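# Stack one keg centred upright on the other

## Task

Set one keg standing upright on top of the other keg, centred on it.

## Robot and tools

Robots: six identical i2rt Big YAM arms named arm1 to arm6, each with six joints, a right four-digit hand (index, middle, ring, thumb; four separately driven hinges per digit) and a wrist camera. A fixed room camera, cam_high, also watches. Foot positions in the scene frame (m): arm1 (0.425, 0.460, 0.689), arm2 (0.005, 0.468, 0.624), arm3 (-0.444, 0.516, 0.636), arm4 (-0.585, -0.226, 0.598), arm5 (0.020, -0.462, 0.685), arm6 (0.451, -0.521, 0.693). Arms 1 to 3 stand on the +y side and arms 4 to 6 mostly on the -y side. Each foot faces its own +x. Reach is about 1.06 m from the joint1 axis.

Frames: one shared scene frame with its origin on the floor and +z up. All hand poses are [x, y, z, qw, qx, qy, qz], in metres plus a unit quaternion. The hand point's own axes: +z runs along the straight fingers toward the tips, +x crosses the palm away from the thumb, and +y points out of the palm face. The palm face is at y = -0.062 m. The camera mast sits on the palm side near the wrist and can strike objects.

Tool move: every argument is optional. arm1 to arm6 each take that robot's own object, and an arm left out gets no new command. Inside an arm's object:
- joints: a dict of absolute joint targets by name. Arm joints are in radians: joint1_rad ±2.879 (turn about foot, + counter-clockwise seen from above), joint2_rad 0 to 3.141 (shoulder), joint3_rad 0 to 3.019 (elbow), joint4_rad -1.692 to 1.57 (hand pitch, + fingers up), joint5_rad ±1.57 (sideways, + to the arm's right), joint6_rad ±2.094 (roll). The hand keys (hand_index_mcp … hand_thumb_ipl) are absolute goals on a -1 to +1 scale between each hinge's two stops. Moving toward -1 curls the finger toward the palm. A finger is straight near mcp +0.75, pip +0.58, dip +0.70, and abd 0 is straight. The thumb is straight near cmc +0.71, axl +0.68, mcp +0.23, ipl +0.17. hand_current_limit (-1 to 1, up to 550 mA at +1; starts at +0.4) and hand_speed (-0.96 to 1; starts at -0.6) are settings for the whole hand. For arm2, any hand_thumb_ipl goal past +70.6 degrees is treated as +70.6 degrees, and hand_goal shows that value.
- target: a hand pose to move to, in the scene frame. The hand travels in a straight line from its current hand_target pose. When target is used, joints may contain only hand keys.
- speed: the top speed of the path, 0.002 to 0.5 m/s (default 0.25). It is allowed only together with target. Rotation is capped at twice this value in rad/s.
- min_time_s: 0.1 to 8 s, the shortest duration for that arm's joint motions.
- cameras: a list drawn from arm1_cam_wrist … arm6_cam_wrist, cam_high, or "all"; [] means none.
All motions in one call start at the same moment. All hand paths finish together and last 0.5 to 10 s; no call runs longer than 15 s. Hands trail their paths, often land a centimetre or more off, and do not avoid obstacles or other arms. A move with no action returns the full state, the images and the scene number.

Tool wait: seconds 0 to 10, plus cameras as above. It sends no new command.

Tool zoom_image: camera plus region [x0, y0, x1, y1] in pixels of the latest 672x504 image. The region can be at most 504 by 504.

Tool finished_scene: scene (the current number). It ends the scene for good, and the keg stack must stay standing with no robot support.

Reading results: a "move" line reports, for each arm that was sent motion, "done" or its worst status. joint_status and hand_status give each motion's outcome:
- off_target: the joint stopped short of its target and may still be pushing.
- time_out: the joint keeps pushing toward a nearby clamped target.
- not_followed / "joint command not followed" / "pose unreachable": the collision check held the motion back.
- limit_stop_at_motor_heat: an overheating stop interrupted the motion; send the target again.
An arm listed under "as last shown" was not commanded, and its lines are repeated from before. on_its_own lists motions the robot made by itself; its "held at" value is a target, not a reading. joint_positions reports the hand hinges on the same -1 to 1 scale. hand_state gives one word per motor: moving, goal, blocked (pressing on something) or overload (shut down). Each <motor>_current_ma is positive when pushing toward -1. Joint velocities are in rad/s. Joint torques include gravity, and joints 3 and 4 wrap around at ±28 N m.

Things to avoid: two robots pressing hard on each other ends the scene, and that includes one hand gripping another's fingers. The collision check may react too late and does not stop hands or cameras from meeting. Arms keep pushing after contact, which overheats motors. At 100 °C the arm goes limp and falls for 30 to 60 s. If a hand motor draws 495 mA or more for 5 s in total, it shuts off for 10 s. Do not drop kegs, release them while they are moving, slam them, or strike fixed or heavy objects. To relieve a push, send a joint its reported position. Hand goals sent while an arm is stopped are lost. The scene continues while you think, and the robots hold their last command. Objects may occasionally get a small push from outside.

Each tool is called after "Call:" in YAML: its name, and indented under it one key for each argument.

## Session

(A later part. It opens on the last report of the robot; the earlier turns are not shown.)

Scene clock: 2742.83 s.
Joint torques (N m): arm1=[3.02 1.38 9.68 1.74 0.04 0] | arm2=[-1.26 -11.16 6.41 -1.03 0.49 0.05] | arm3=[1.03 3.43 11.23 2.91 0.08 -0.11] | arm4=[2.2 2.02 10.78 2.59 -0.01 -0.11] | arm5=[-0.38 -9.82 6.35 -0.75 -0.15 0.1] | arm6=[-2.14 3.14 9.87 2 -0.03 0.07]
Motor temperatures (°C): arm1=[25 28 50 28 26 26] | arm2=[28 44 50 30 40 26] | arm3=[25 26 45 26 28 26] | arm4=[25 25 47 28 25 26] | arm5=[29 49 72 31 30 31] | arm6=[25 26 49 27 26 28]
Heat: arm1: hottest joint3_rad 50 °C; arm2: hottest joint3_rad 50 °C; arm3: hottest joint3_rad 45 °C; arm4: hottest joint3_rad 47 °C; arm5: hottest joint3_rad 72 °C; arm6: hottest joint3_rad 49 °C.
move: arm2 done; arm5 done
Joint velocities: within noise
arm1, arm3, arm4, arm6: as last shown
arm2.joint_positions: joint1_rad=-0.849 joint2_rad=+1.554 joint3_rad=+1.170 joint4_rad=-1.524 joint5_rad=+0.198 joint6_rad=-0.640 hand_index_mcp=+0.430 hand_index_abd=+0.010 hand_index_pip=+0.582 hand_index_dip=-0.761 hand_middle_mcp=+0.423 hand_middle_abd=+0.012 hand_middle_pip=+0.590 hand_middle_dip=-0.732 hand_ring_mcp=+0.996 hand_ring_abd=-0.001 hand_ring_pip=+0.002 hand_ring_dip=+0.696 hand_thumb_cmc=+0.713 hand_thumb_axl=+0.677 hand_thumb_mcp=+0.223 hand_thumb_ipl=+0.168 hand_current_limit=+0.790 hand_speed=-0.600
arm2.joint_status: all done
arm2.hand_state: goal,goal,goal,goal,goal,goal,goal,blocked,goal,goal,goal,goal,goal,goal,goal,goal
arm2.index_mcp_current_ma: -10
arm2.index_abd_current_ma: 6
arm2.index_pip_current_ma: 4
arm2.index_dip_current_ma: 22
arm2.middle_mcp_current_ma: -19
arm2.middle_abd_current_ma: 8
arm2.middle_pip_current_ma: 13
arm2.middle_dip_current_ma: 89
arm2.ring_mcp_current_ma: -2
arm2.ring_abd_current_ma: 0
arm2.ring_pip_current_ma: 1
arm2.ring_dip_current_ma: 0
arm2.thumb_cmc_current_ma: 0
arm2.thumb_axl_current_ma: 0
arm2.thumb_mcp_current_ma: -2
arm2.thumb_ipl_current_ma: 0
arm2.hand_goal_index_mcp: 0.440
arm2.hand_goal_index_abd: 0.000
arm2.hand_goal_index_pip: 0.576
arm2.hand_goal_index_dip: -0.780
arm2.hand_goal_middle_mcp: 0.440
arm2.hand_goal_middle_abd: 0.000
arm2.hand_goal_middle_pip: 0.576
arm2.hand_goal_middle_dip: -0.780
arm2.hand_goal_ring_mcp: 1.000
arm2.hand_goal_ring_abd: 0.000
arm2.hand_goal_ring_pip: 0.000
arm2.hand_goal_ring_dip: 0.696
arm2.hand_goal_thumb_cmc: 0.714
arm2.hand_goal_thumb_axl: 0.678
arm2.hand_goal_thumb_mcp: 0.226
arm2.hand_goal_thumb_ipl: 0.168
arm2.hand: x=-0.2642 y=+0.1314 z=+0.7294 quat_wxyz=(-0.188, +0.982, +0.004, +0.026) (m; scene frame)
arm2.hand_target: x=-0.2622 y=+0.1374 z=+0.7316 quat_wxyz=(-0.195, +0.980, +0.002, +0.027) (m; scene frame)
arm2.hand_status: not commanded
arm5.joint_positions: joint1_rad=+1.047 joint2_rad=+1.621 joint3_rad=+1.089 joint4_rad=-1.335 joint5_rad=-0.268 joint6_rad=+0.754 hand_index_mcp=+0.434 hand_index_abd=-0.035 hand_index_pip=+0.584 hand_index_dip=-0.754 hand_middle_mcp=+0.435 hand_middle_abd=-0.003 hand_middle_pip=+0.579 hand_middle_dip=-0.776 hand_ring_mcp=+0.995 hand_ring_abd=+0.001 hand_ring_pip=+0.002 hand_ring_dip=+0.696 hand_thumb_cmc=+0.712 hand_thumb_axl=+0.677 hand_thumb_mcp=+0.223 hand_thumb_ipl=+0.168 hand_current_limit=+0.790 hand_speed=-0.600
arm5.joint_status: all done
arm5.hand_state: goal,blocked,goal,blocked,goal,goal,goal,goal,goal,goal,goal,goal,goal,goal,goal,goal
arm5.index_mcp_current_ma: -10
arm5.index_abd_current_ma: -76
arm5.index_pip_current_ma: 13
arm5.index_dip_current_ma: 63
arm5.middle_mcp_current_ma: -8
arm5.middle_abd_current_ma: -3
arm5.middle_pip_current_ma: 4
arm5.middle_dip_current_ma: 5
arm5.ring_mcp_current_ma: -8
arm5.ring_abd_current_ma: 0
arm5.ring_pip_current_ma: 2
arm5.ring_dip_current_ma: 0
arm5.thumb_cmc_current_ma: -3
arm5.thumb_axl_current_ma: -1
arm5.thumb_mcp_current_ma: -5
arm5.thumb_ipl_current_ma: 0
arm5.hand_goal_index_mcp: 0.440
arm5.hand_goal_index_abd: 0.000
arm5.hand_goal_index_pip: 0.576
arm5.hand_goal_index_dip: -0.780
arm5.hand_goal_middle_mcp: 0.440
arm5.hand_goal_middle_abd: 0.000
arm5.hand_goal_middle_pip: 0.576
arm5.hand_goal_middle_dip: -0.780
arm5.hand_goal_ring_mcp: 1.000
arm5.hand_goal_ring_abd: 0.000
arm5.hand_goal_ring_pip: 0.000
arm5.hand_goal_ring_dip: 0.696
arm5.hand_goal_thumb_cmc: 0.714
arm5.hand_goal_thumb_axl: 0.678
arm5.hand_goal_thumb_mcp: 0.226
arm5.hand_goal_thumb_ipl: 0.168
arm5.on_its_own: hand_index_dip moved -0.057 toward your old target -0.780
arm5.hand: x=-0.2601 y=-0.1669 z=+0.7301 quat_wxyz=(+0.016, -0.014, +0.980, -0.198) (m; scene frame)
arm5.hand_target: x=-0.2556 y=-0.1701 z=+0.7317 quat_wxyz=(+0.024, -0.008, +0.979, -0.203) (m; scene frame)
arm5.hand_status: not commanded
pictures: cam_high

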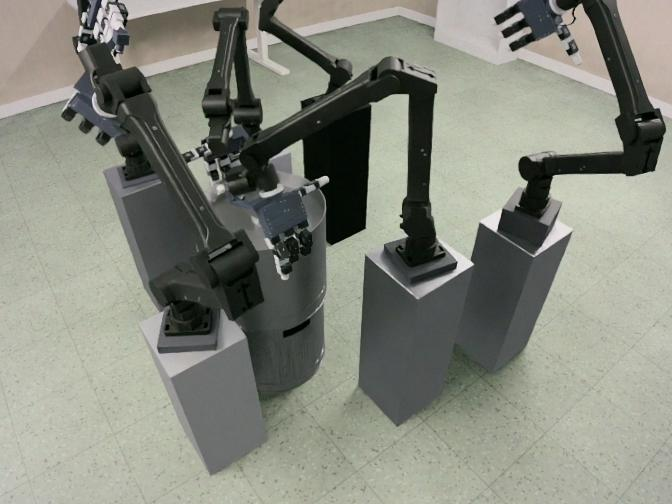

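Call:
move:
  arm2: {"joints": {"hand_index_dip": -0.6, "hand_middle_dip": -0.6}}
  arm5: {"joints": {"hand_index_dip": -0.6, "hand_middle_dip": -0.6}}
  cameras: ["cam_high", "arm2_cam_wrist", "arm5_cam_wrist"]

Scene clock: 2902.57 s.
Joint torques (N m): arm1=[2.96 1.32 9.68 1.74 0.04 0] | arm2=[-1.26 -11.22 6.41 -0.95 0.29 0.05] | arm3=[1.03 3.6 11.22 3.04 0.11 -0.19] | arm4=[1.79 1.55 10.73 2.71 -0.05 -0.08] | arm5=[-0.73 -9.58 6.26 -0.59 -0.14 0.09] | arm6=[-2.14 3.19 9.83 1.96 -0.03 0.06]
Motor temperatures (°C): arm1=[25 28 50 28 26 26] | arm2=[28 36 41 30 33 26] | arm3=[25 26 45 26 28 26] | arm4=[25 25 47 28 25 26] | arm5=[29 40 53 30 27 30] | arm6=[25 26 49 27 26 28]
Heat: arm1: hottest joint3_rad 50 °C; arm2: hottest joint3_rad 41 °C; arm3: hottest joint3_rad 45 °C; arm4: hottest joint3_rad 47 °C; arm5: hottest joint3_rad 53 °C; arm6: hottest joint3_rad 49 °C.
move: arm2 done; arm5 done
Joint velocities: within noise
arm1, arm3, arm4, arm6: as last shown
arm2.joint_positions: joint1_rad=-0.849 joint2_rad=+1.554 joint3_rad=+1.170 joint4_rad=-1.526 joint5_rad=+0.203 joint6_rad=-0.640 hand_index_mcp=+0.436 hand_index_abd=+0.004 hand_index_pip=+0.579 hand_index_dip=-0.603 hand_middle_mcp=+0.436 hand_middle_abd=+0.004 hand_middle_pip=+0.579 hand_middle_dip=-0.602 hand_ring_mcp=+0.996 hand_ring_abd=-0.001 hand_ring_pip=+0.002 hand_ring_dip=+0.696 hand_thumb_cmc=+0.713 hand_thumb_axl=+0.677 hand_thumb_mcp=+0.223 hand_thumb_ipl=+0.168 hand_current_limit=+0.790 hand_speed=-0.600
arm2.joint_status: all done
arm2.hand_state: goal,goal,goal,goal,goal,goal,goal,goal,goal,goal,goal,goal,goal,goal,goal,goal
arm2.index_mcp_current_ma: -2
arm2.index_abd_current_ma: 2
arm2.index_pip_current_ma: 1
arm2.index_dip_current_ma: -1
arm2.middle_mcp_current_ma: -2
arm2.middle_abd_current_ma: 2
arm2.middle_pip_current_ma: 1
arm2.middle_dip_current_ma: -1
arm2.ring_mcp_current_ma: -2
arm2.ring_abd_current_ma: 0
arm2.ring_pip_current_ma: 1
arm2.ring_dip_current_ma: 0
arm2.thumb_cmc_current_ma: 0
arm2.thumb_axl_current_ma: 0
arm2.thumb_mcp_current_ma: -2
arm2.thumb_ipl_current_ma: 0
arm2.hand_goal_index_mcp: 0.440
arm2.hand_goal_index_abd: 0.000
arm2.hand_goal_index_pip: 0.576
arm2.hand_goal_index_dip: -0.600
arm2.hand_goal_middle_mcp: 0.440
arm2.hand_goal_middle_abd: 0.000
arm2.hand_goal_middle_pip: 0.576
arm2.hand_goal_middle_dip: -0.600
arm2.hand_goal_ring_mcp: 1.000
arm2.hand_goal_ring_abd: 0.000
arm2.hand_goal_ring_pip: 0.000
arm2.hand_goal_ring_dip: 0.696
arm2.hand_goal_thumb_cmc: 0.714
arm2.hand_goal_thumb_axl: 0.678
arm2.hand_goal_thumb_mcp: 0.226
arm2.hand_goal_thumb_ipl: 0.168
arm2.hand: x=-0.2645 y=+0.1324 z=+0.7295 quat_wxyz=(-0.190, +0.981, +0.005, +0.025) (m; scene frame)
arm2.hand_target: x=-0.2622 y=+0.1373 z=+0.7316 quat_wxyz=(-0.195, +0.981, +0.002, +0.027) (m; scene frame)
arm2.hand_status: not commanded
arm5.joint_positions: joint1_rad=+1.047 joint2_rad=+1.621 joint3_rad=+1.087 joint4_rad=-1.343 joint5_rad=-0.267 joint6_rad=+0.755 hand_index_mcp=+0.435 hand_index_abd=-0.004 hand_index_pip=+0.579 hand_index_dip=-0.602 hand_middle_mcp=+0.435 hand_middle_abd=-0.003 hand_middle_pip=+0.579 hand_middle_dip=-0.602 hand_ring_mcp=+0.995 hand_ring_abd=+0.001 hand_ring_pip=+0.002 hand_ring_dip=+0.696 hand_thumb_cmc=+0.712 hand_thumb_axl=+0.677 hand_thumb_mcp=+0.223 hand_thumb_ipl=+0.168 hand_current_limit=+0.790 hand_speed=-0.600
arm5.joint_status: all done
arm5.hand_state: goal,goal,goal,goal,goal,goal,goal,goal,goal,goal,goal,goal,goal,goal,goal,goal
arm5.index_mcp_current_ma: -7
arm5.index_abd_current_ma: -5
arm5.index_pip_current_ma: 3
arm5.index_dip_current_ma: -3
arm5.middle_mcp_current_ma: -8
arm5.middle_abd_current_ma: -3
arm5.middle_pip_current_ma: 3
arm5.middle_dip_current_ma: -3
arm5.ring_mcp_current_ma: -8
arm5.ring_abd_current_ma: 0
arm5.ring_pip_current_ma: 2
arm5.ring_dip_current_ma: 0
arm5.thumb_cmc_current_ma: -3
arm5.thumb_axl_current_ma: -1
arm5.thumb_mcp_current_ma: -5
arm5.thumb_ipl_current_ma: 0
arm5.hand_goal_index_mcp: 0.440
arm5.hand_goal_index_abd: 0.000
arm5.hand_goal_index_pip: 0.576
arm5.hand_goal_index_dip: -0.600
arm5.hand_goal_middle_mcp: 0.440
arm5.hand_goal_middle_abd: 0.000
arm5.hand_goal_middle_pip: 0.576
arm5.hand_goal_middle_dip: -0.600
arm5.hand_goal_ring_mcp: 1.000
arm5.hand_goal_ring_abd: 0.000
arm5.hand_goal_ring_pip: 0.000
arm5.hand_goal_ring_dip: 0.696
arm5.hand_goal_thumb_cmc: 0.714
arm5.hand_goal_thumb_axl: 0.678
arm5.hand_goal_thumb_mcp: 0.226
arm5.hand_goal_thumb_ipl: 0.168
arm5.hand: x=-0.2578 y=-0.1687 z=+0.7300 quat_wxyz=(+0.020, -0.012, +0.979, -0.201) (m; scene frame)
arm5.hand_target: x=-0.2557 y=-0.1699 z=+0.7317 quat_wxyz=(+0.024, -0.008, +0.979, -0.203) (m; scene frame)
arm5.hand_status: not commanded
pictures: arm2_cam_wrist, arm5_cam_wrist, cam_high
camera_calibration:
arm2_cam_wrist: T_world_to_cam=[[-0.759862, -0.60962, -0.225775, 0.0742998], [-0.46182, 0.261775, 0.847464, -0.820202], [-0.457529, 0.748223, -0.480447, 0.260044], [0, 0, 0, 1]] pos_world=[-0.203351, 0.0654323, 0.836805]
arm5_cam_wrist: T_world_to_cam=[[0.776825, 0.59505, -0.206054, 0.485788], [0.409444, -0.228683, 0.88321, -0.622157], [0.478433, -0.770467, -0.421286, 0.429744], [0, 0, 0, 1]] pos_world=[-0.328238, -0.100241, 0.830639]

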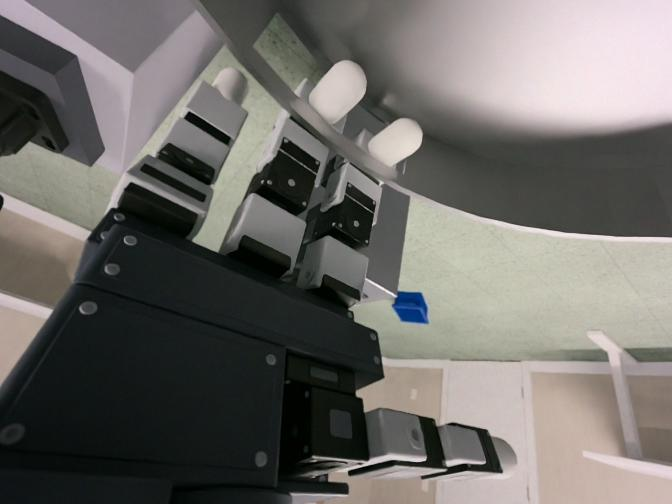

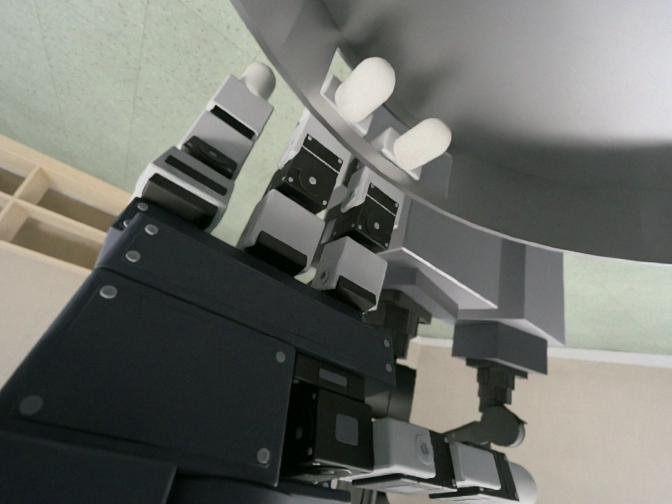

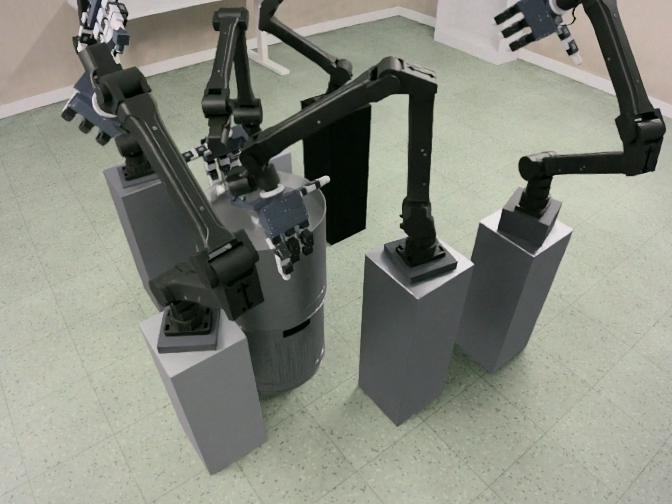

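Call:
move:
  arm2: {"target": [-0.264, 0.202, 0.7316, -0.19, 0.981, 0.004, 0.026], "speed": 0.06}
  arm5: {"target": [-0.257, -0.238, 0.7317, 0.020, -0.012, 0.979, -0.201], "speed": 0.06}
  cameras: ["cam_high", "arm2_cam_wrist", "arm5_cam_wrist"]

Scene clock: 2915.03 s.
Joint torques (N m): arm1=[2.96 1.32 9.66 1.76 0.04 0] | arm2=[-1.79 -10.11 6.39 0.03 0.31 -0.05] | arm3=[1.14 3.72 11.25 3.02 0.14 -0.19] | arm4=[1.96 1.67 10.78 2.69 -0.05 -0.05] | arm5=[0.09 -9.05 6.15 0.31 -0.33 0.07] | arm6=[-2.37 3.31 9.84 2 -0.04 0.06]
Motor temperatures (°C): arm1=[25 28 50 28 26 26] | arm2=[28 36 41 30 33 26] | arm3=[25 26 46 26 28 26] | arm4=[25 25 47 28 25 26] | arm5=[29 40 52 30 27 30] | arm6=[25 26 49 27 26 28]
Heat: arm1: hottest joint3_rad 50 °C; arm2: hottest joint3_rad 41 °C; arm3: hottest joint3_rad 46 °C; arm4: hottest joint3_rad 47 °C; arm5: hottest joint3_rad 52 °C; arm6: hottest joint3_rad 49 °C.
move: arm2 done; arm5 done
Joint velocities: within noise
arm1, arm3, arm4, arm6: as last shown
arm2.joint_positions: joint1_rad=-0.959 joint2_rad=+1.434 joint3_rad=+1.031 joint4_rad=-1.510 joint5_rad=+0.238 joint6_rad=-0.745 hand_index_mcp=+0.436 hand_index_abd=+0.004 hand_index_pip=+0.579 hand_index_dip=-0.603 hand_middle_mcp=+0.436 hand_middle_abd=+0.004 hand_middle_pip=+0.579 hand_middle_dip=-0.602 hand_ring_mcp=+0.996 hand_ring_abd=-0.001 hand_ring_pip=+0.002 hand_ring_dip=+0.696 hand_thumb_cmc=+0.712 hand_thumb_axl=+0.677 hand_thumb_mcp=+0.223 hand_thumb_ipl=+0.168 hand_current_limit=+0.790 hand_speed=-0.600
arm2.joint_status: not commanded
arm2.hand_state: goal,goal,goal,goal,goal,goal,goal,goal,goal,goal,goal,goal,goal,goal,goal,goal
arm2.index_mcp_current_ma: -2
arm2.index_abd_current_ma: 2
arm2.index_pip_current_ma: 1
arm2.index_dip_current_ma: -1
arm2.middle_mcp_current_ma: -2
arm2.middle_abd_current_ma: 2
arm2.middle_pip_current_ma: 1
arm2.middle_dip_current_ma: -1
arm2.ring_mcp_current_ma: -2
arm2.ring_abd_current_ma: 0
arm2.ring_pip_current_ma: 1
arm2.ring_dip_current_ma: 0
arm2.thumb_cmc_current_ma: -1
arm2.thumb_axl_current_ma: 0
arm2.thumb_mcp_current_ma: -2
arm2.thumb_ipl_current_ma: 0
arm2.hand_goal_index_mcp: 0.440
arm2.hand_goal_index_abd: 0.000
arm2.hand_goal_index_pip: 0.576
arm2.hand_goal_index_dip: -0.600
arm2.hand_goal_middle_mcp: 0.440
arm2.hand_goal_middle_abd: 0.000
arm2.hand_goal_middle_pip: 0.576
arm2.hand_goal_middle_dip: -0.600
arm2.hand_goal_ring_mcp: 1.000
arm2.hand_goal_ring_abd: 0.000
arm2.hand_goal_ring_pip: 0.000
arm2.hand_goal_ring_dip: 0.696
arm2.hand_goal_thumb_cmc: 0.714
arm2.hand_goal_thumb_axl: 0.678
arm2.hand_goal_thumb_mcp: 0.226
arm2.hand_goal_thumb_ipl: 0.168
arm2.hand: x=-0.2608 y=+0.2012 z=+0.7265 quat_wxyz=(-0.199, +0.979, +0.005, +0.034) (m; scene frame)
arm2.hand_target: x=-0.2640 y=+0.2021 z=+0.7315 quat_wxyz=(-0.190, +0.981, +0.004, +0.026) (m; scene frame)
arm2.hand_status: done (0.006 m and 1.5 deg from the pose sent, 0.070 m and 0.1 deg at the start)
arm5.joint_positions: joint1_rad=+1.179 joint2_rad=+1.520 joint3_rad=+0.953 joint4_rad=-1.298 joint5_rad=-0.305 joint6_rad=+0.882 hand_index_mcp=+0.436 hand_index_abd=-0.004 hand_index_pip=+0.578 hand_index_dip=-0.602 hand_middle_mcp=+0.436 hand_middle_abd=-0.003 hand_middle_pip=+0.579 hand_middle_dip=-0.602 hand_ring_mcp=+0.995 hand_ring_abd=+0.001 hand_ring_pip=+0.002 hand_ring_dip=+0.696 hand_thumb_cmc=+0.712 hand_thumb_axl=+0.677 hand_thumb_mcp=+0.223 hand_thumb_ipl=+0.168 hand_current_limit=+0.790 hand_speed=-0.600
arm5.joint_status: not commanded
arm5.hand_state: goal,goal,goal,goal,goal,goal,goal,goal,goal,goal,goal,goal,goal,goal,goal,goal
arm5.index_mcp_current_ma: -6
arm5.index_abd_current_ma: -4
arm5.index_pip_current_ma: 3
arm5.index_dip_current_ma: -3
arm5.middle_mcp_current_ma: -7
arm5.middle_abd_current_ma: -3
arm5.middle_pip_current_ma: 3
arm5.middle_dip_current_ma: -3
arm5.ring_mcp_current_ma: -8
arm5.ring_abd_current_ma: 0
arm5.ring_pip_current_ma: 2
arm5.ring_dip_current_ma: 0
arm5.thumb_cmc_current_ma: -3
arm5.thumb_axl_current_ma: -1
arm5.thumb_mcp_current_ma: -5
arm5.thumb_ipl_current_ma: 0
arm5.hand_goal_index_mcp: 0.440
arm5.hand_goal_index_abd: 0.000
arm5.hand_goal_index_pip: 0.576
arm5.hand_goal_index_dip: -0.600
arm5.hand_goal_middle_mcp: 0.440
arm5.hand_goal_middle_abd: 0.000
arm5.hand_goal_middle_pip: 0.576
arm5.hand_goal_middle_dip: -0.600
arm5.hand_goal_ring_mcp: 1.000
arm5.hand_goal_ring_abd: 0.000
arm5.hand_goal_ring_pip: 0.000
arm5.hand_goal_ring_dip: 0.696
arm5.hand_goal_thumb_cmc: 0.714
arm5.hand_goal_thumb_axl: 0.678
arm5.hand_goal_thumb_mcp: 0.226
arm5.hand_goal_thumb_ipl: 0.168
arm5.hand: x=-0.2528 y=-0.2394 z=+0.7261 quat_wxyz=(+0.029, -0.013, +0.978, -0.208) (m; scene frame)
arm5.hand_target: x=-0.2569 y=-0.2381 z=+0.7317 quat_wxyz=(+0.020, -0.012, +0.979, -0.201) (m; scene frame)
arm5.hand_status: done (0.007 m and 1.4 deg from the pose sent, 0.069 m and 0.0 deg at the start)
pictures: arm2_cam_wrist, arm5_cam_wrist, cam_high
camera_calibration:
arm2_cam_wrist: T_world_to_cam=[[-0.756524, -0.603788, -0.25122, 0.136535], [-0.47693, 0.246554, 0.843652, -0.832023], [-0.447448, 0.758057, -0.474489, 0.205243], [0, 0, 0, 1]] pos_world=[-0.201689, 0.131991, 0.833623]
arm5_cam_wrist: T_world_to_cam=[[0.777868, 0.595512, -0.200717, 0.519694], [0.393997, -0.213319, 0.894014, -0.645092], [0.489579, -0.774507, -0.400563, 0.357988], [0, 0, 0, 1]] pos_world=[-0.325353, -0.16983, 0.82443]

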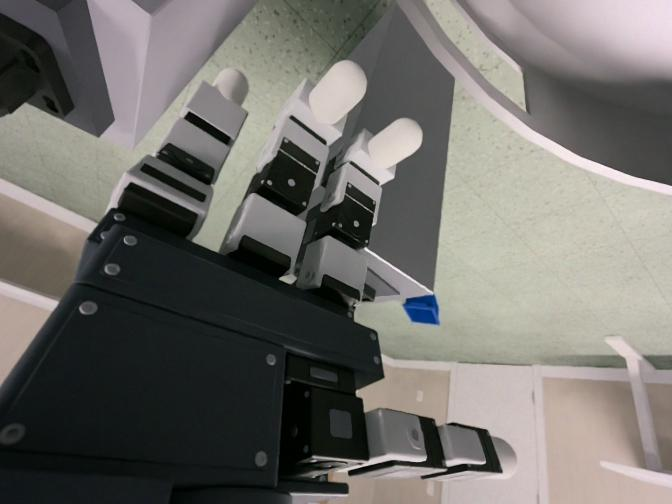

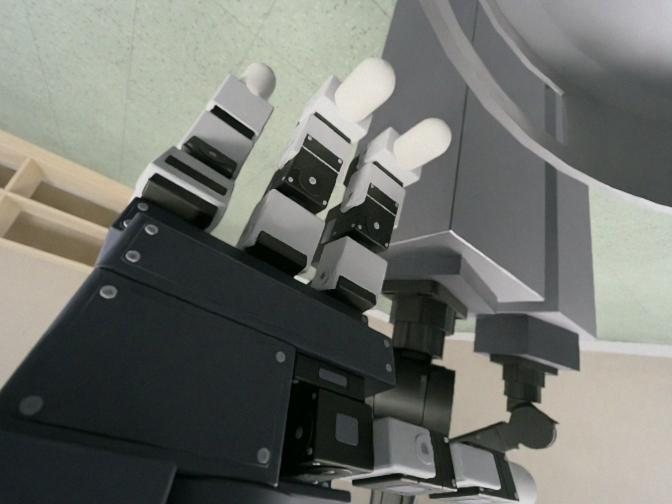

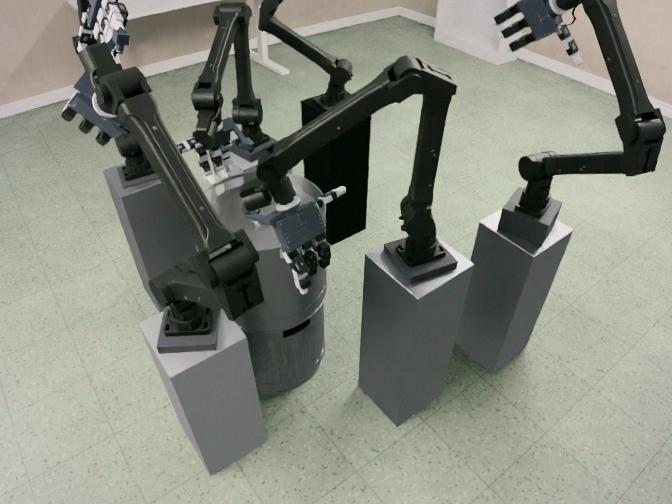

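Call:
move:
  arm2: {"target": [-0.264, 0.202, 0.93, -0.19, 0.981, 0.004, 0.026], "speed": 0.12}
  arm5: {"target": [-0.257, -0.238, 0.93, 0.020, -0.012, 0.979, -0.201], "speed": 0.12}
  cameras: ["all"]

Scene clock: 2931.67 s.
Joint torques (N m): arm1=[3.02 1.38 9.68 1.76 0.04 0] | arm2=[-2.02 -6.59 12.11 -0.25 0.13 -0.08] | arm3=[2.02 3.55 11.34 3.14 0.14 -0.15] | arm4=[2.43 1.67 10.65 2.7 -0.04 -0.07] | arm5=[-0.15 -6.83 10.54 -0.12 -0.14 0.08] | arm6=[-2.2 3.08 9.8 2 -0.03 0.07]
Motor temperatures (°C): arm1=[25 28 50 28 26 26] | arm2=[28 36 41 29 33 26] | arm3=[25 26 46 26 28 26] | arm4=[25 25 47 28 25 26] | arm5=[29 39 51 30 27 30] | arm6=[25 26 49 27 26 28]
Heat: arm1: hottest joint3_rad 50 °C; arm2: hottest joint3_rad 41 °C; arm3: hottest joint3_rad 46 °C; arm4: hottest joint3_rad 47 °C; arm5: hottest joint3_rad 51 °C; arm6: hottest joint3_rad 49 °C.
move: arm2 off_target; arm5 off_target
Joint velocities: within noise
arm1, arm3, arm4, arm6: as last shown
arm2.joint_positions: joint1_rad=-0.986 joint2_rad=+1.152 joint3_rad=+1.234 joint4_rad=-1.699 joint5_rad=+0.216 joint6_rad=-0.856 hand_index_mcp=+0.439 hand_index_abd=+0.003 hand_index_pip=+0.579 hand_index_dip=-0.603 hand_middle_mcp=+0.438 hand_middle_abd=+0.003 hand_middle_pip=+0.578 hand_middle_dip=-0.602 hand_ring_mcp=+0.996 hand_ring_abd=-0.001 hand_ring_pip=+0.002 hand_ring_dip=+0.696 hand_thumb_cmc=+0.712 hand_thumb_axl=+0.677 hand_thumb_mcp=+0.223 hand_thumb_ipl=+0.168 hand_current_limit=+0.790 hand_speed=-0.600
arm2.joint_status: not commanded
arm2.hand_state: goal,goal,goal,goal,goal,goal,goal,goal,goal,goal,goal,goal,goal,goal,goal,goal
arm2.index_mcp_current_ma: -1
arm2.index_abd_current_ma: 1
arm2.index_pip_current_ma: 1
arm2.index_dip_current_ma: -1
arm2.middle_mcp_current_ma: -1
arm2.middle_abd_current_ma: 1
arm2.middle_pip_current_ma: 1
arm2.middle_dip_current_ma: -1
arm2.ring_mcp_current_ma: -2
arm2.ring_abd_current_ma: 0
arm2.ring_pip_current_ma: 1
arm2.ring_dip_current_ma: 0
arm2.thumb_cmc_current_ma: -1
arm2.thumb_axl_current_ma: 0
arm2.thumb_mcp_current_ma: -2
arm2.thumb_ipl_current_ma: 0
arm2.hand_goal_index_mcp: 0.440
arm2.hand_goal_index_abd: 0.000
arm2.hand_goal_index_pip: 0.576
arm2.hand_goal_index_dip: -0.600
arm2.hand_goal_middle_mcp: 0.440
arm2.hand_goal_middle_abd: 0.000
arm2.hand_goal_middle_pip: 0.576
arm2.hand_goal_middle_dip: -0.600
arm2.hand_goal_ring_mcp: 1.000
arm2.hand_goal_ring_abd: 0.000
arm2.hand_goal_ring_pip: 0.000
arm2.hand_goal_ring_dip: 0.696
arm2.hand_goal_thumb_cmc: 0.714
arm2.hand_goal_thumb_axl: 0.678
arm2.hand_goal_thumb_mcp: 0.226
arm2.hand_goal_thumb_ipl: 0.168
arm2.hand: x=-0.2564 y=+0.2049 z=+0.9036 quat_wxyz=(-0.091, +0.994, +0.028, -0.054) (m; scene frame)
arm2.hand_target: x=-0.2637 y=+0.2026 z=+0.9288 quat_wxyz=(-0.074, +0.994, +0.025, -0.070) (m; scene frame)
arm2.hand_status: off_target (0.028 m and 15.0 deg from the pose sent, 0.203 m and 1.4 deg at the start; a joint's target at an end of its range on 50 of 70 steps)
arm5.joint_positions: joint1_rad=+1.196 joint2_rad=+1.257 joint3_rad=+1.213 joint4_rad=-1.668 joint5_rad=-0.279 joint6_rad=+0.957 hand_index_mcp=+0.437 hand_index_abd=-0.003 hand_index_pip=+0.578 hand_index_dip=-0.602 hand_middle_mcp=+0.437 hand_middle_abd=-0.003 hand_middle_pip=+0.579 hand_middle_dip=-0.602 hand_ring_mcp=+0.995 hand_ring_abd=+0.001 hand_ring_pip=+0.002 hand_ring_dip=+0.696 hand_thumb_cmc=+0.712 hand_thumb_axl=+0.677 hand_thumb_mcp=+0.223 hand_thumb_ipl=+0.168 hand_current_limit=+0.790 hand_speed=-0.600
arm5.joint_status: not commanded
arm5.hand_state: goal,goal,goal,goal,goal,goal,goal,goal,goal,goal,goal,goal,goal,goal,goal,goal
arm5.index_mcp_current_ma: -4
arm5.index_abd_current_ma: -4
arm5.index_pip_current_ma: 3
arm5.index_dip_current_ma: -3
arm5.middle_mcp_current_ma: -4
arm5.middle_abd_current_ma: -3
arm5.middle_pip_current_ma: 3
arm5.middle_dip_current_ma: -3
arm5.ring_mcp_current_ma: -8
arm5.ring_abd_current_ma: 0
arm5.ring_pip_current_ma: 2
arm5.ring_dip_current_ma: 0
arm5.thumb_cmc_current_ma: -3
arm5.thumb_axl_current_ma: -1
arm5.thumb_mcp_current_ma: -5
arm5.thumb_ipl_current_ma: 0
arm5.hand_goal_index_mcp: 0.440
arm5.hand_goal_index_abd: 0.000
arm5.hand_goal_index_pip: 0.576
arm5.hand_goal_index_dip: -0.600
arm5.hand_goal_middle_mcp: 0.440
arm5.hand_goal_middle_abd: 0.000
arm5.hand_goal_middle_pip: 0.576
arm5.hand_goal_middle_dip: -0.600
arm5.hand_goal_ring_mcp: 1.000
arm5.hand_goal_ring_abd: 0.000
arm5.hand_goal_ring_pip: 0.000
arm5.hand_goal_ring_dip: 0.696
arm5.hand_goal_thumb_cmc: 0.714
arm5.hand_goal_thumb_axl: 0.678
arm5.hand_goal_thumb_mcp: 0.226
arm5.hand_goal_thumb_ipl: 0.168
arm5.hand: x=-0.2488 y=-0.2415 z=+0.9119 quat_wxyz=(-0.017, +0.002, +0.988, -0.155) (m; scene frame)
arm5.hand_target: x=-0.2567 y=-0.2385 z=+0.9290 quat_wxyz=(-0.030, +0.001, +0.989, -0.144) (m; scene frame)
arm5.hand_status: off_target (0.020 m and 7.0 deg from the pose sent, 0.204 m and 1.4 deg at the start; a joint's target at an end of its range on 34 of 70 steps)
pictures: arm1_cam_wrist, arm2_cam_wrist, arm3_cam_wrist, arm4_cam_wrist, arm5_cam_wrist, arm6_cam_wrist, cam_high
camera_calibration:
arm1_cam_wrist: T_world_to_cam=[[-0.794947, -0.543483, -0.269603, 0.917233], [-0.483715, 0.836018, -0.259025, 0.350083], [0.366169, -0.0755002, -0.927481, 1.12162], [0, 0, 0, 1]] pos_world=[0.48779, 0.290507, 1.37825]
arm2_cam_wrist: T_world_to_cam=[[-0.728477, -0.684895, 0.015485, -0.0304553], [-0.361715, 0.403731, 0.840335, -0.979992], [-0.581793, 0.606564, -0.541846, 0.345904], [0, 0, 0, 1]] pos_world=[-0.175419, 0.164982, 1.01142]
arm4_cam_wrist: T_world_to_cam=[[0.95564, -0.00353343, -0.294517, 0.879956], [-0.0507631, -0.986941, -0.152874, 0.105137], [-0.290131, 0.161043, -0.943339, 1.04937], [0, 0, 0, 1]] pos_world=[-0.531129, -0.0621193, 1.26514]
arm5_cam_wrist: T_world_to_cam=[[0.787882, 0.581237, -0.203482, 0.556729], [0.455173, -0.327075, 0.828154, -0.765411], [0.414801, -0.745107, -0.52226, 0.528293], [0, 0, 0, 1]] pos_world=[-0.309379, -0.180303, 1.02307]
arm6_cam_wrist: T_world_to_cam=[[0.759761, -0.475198, -0.443791, -0.0298031], [-0.577052, -0.807325, -0.123441, 0.188936], [-0.299625, 0.349876, -0.887588, 1.49314], [0, 0, 0, 1]] pos_world=[0.579051, -0.384044, 1.33539]

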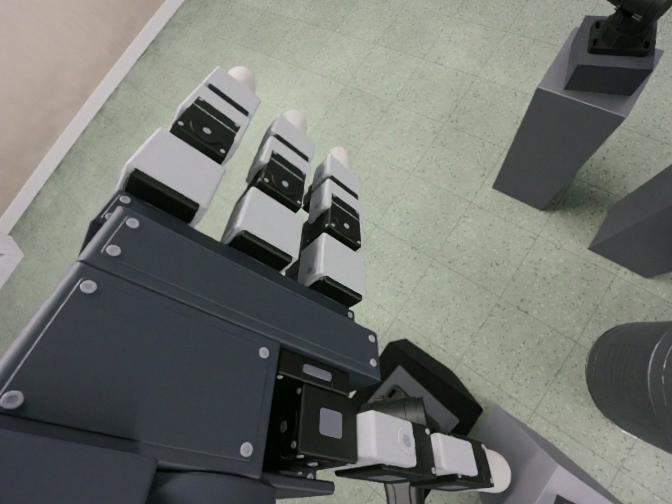

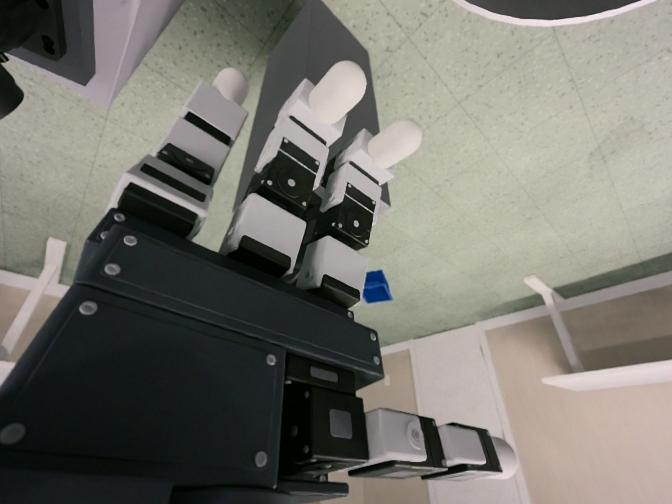

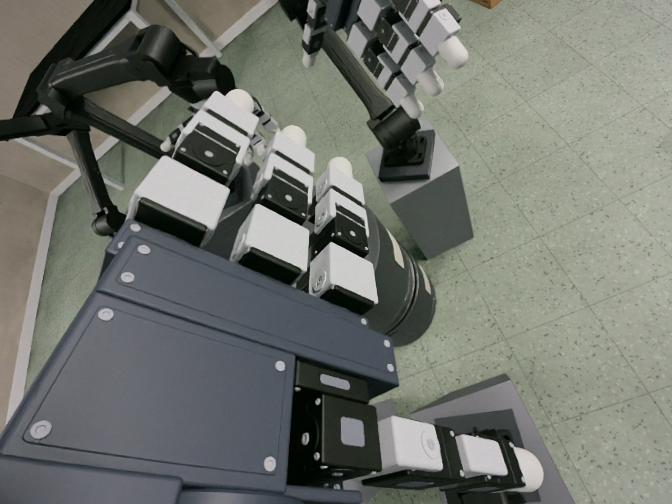

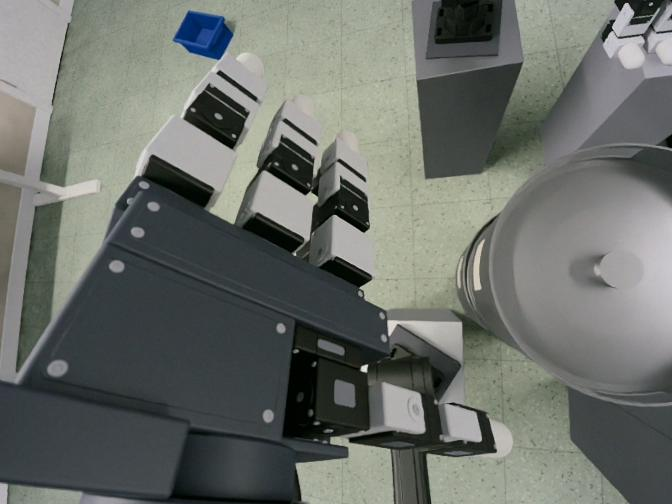

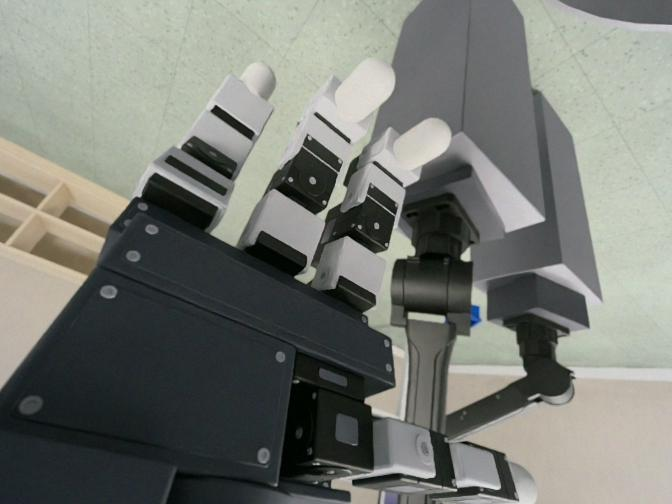

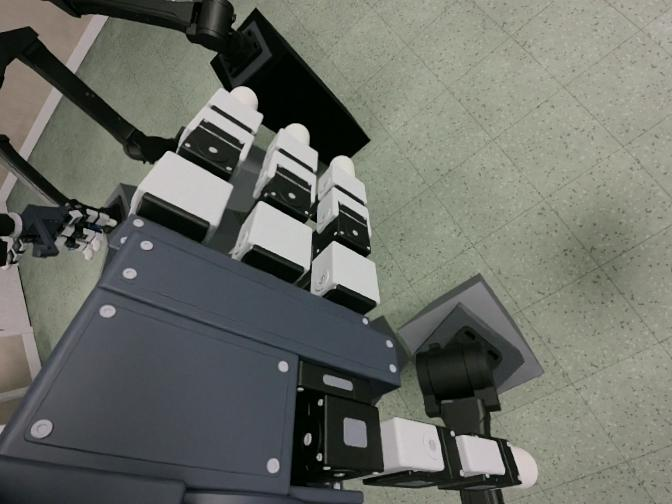

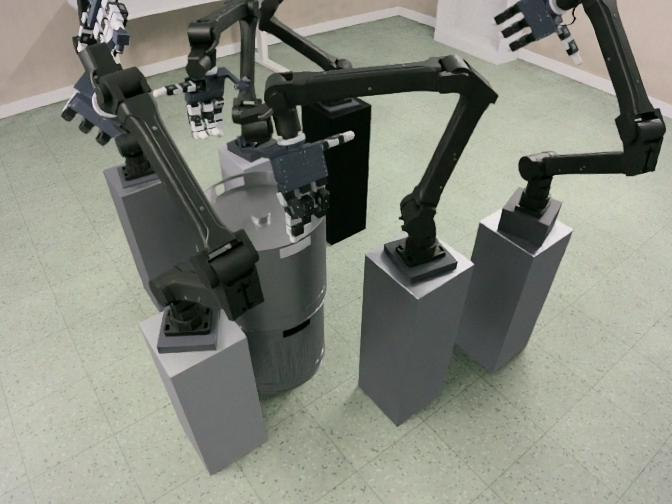

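Call:
zoom_image:
  camera: "arm4_cam_wrist"
  region: [440, 130, 672, 420]

Call:
zoom_image:
  camera: "arm3_cam_wrist"
  region: [340, 190, 450, 360]

Call:
zoom_image:
  camera: "cam_high"
  region: [180, 160, 350, 400]

Scaled by 1.738 from the camera's 672x504 image, which has a finer 960x720 frame.

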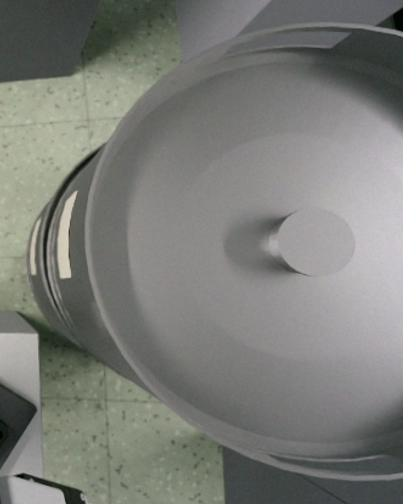

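Scaled by 2.965 from the camera's 672x504 image, which has a finer 960x720 frame.

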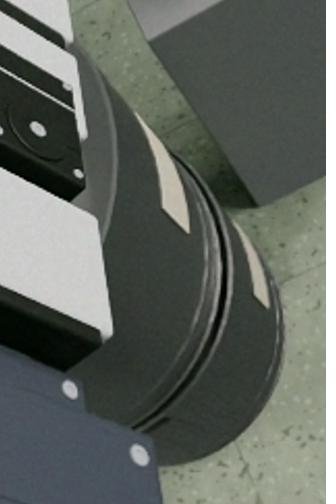

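Scaled by 2.100 from the camera's 672x504 image, which has a finer 960x720 frame.

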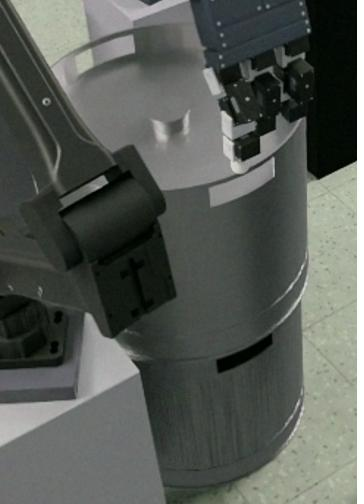

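Call:
zoom_image:
  camera: "arm4_cam_wrist"
  region: [445, 190, 545, 360]

Call:
zoom_image:
  camera: "arm3_cam_wrist"
  region: [380, 240, 440, 350]

Scaled by 2.965 from the camera's 672x504 image, which has a finer 960x720 frame.

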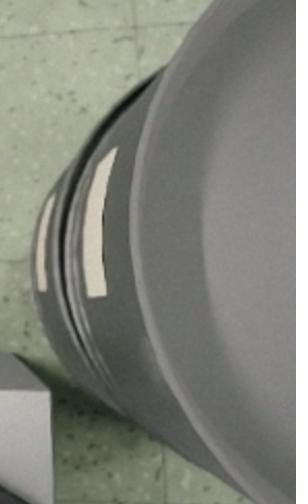

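Scaled by 4.582 from the camera's 672x504 image, which has a finer 960x720 frame.

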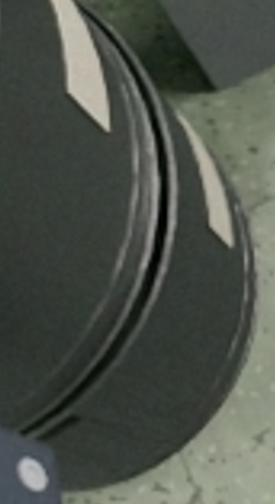

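Call:
finished_scene:
  scene: 2

The scene is finished: the task was done.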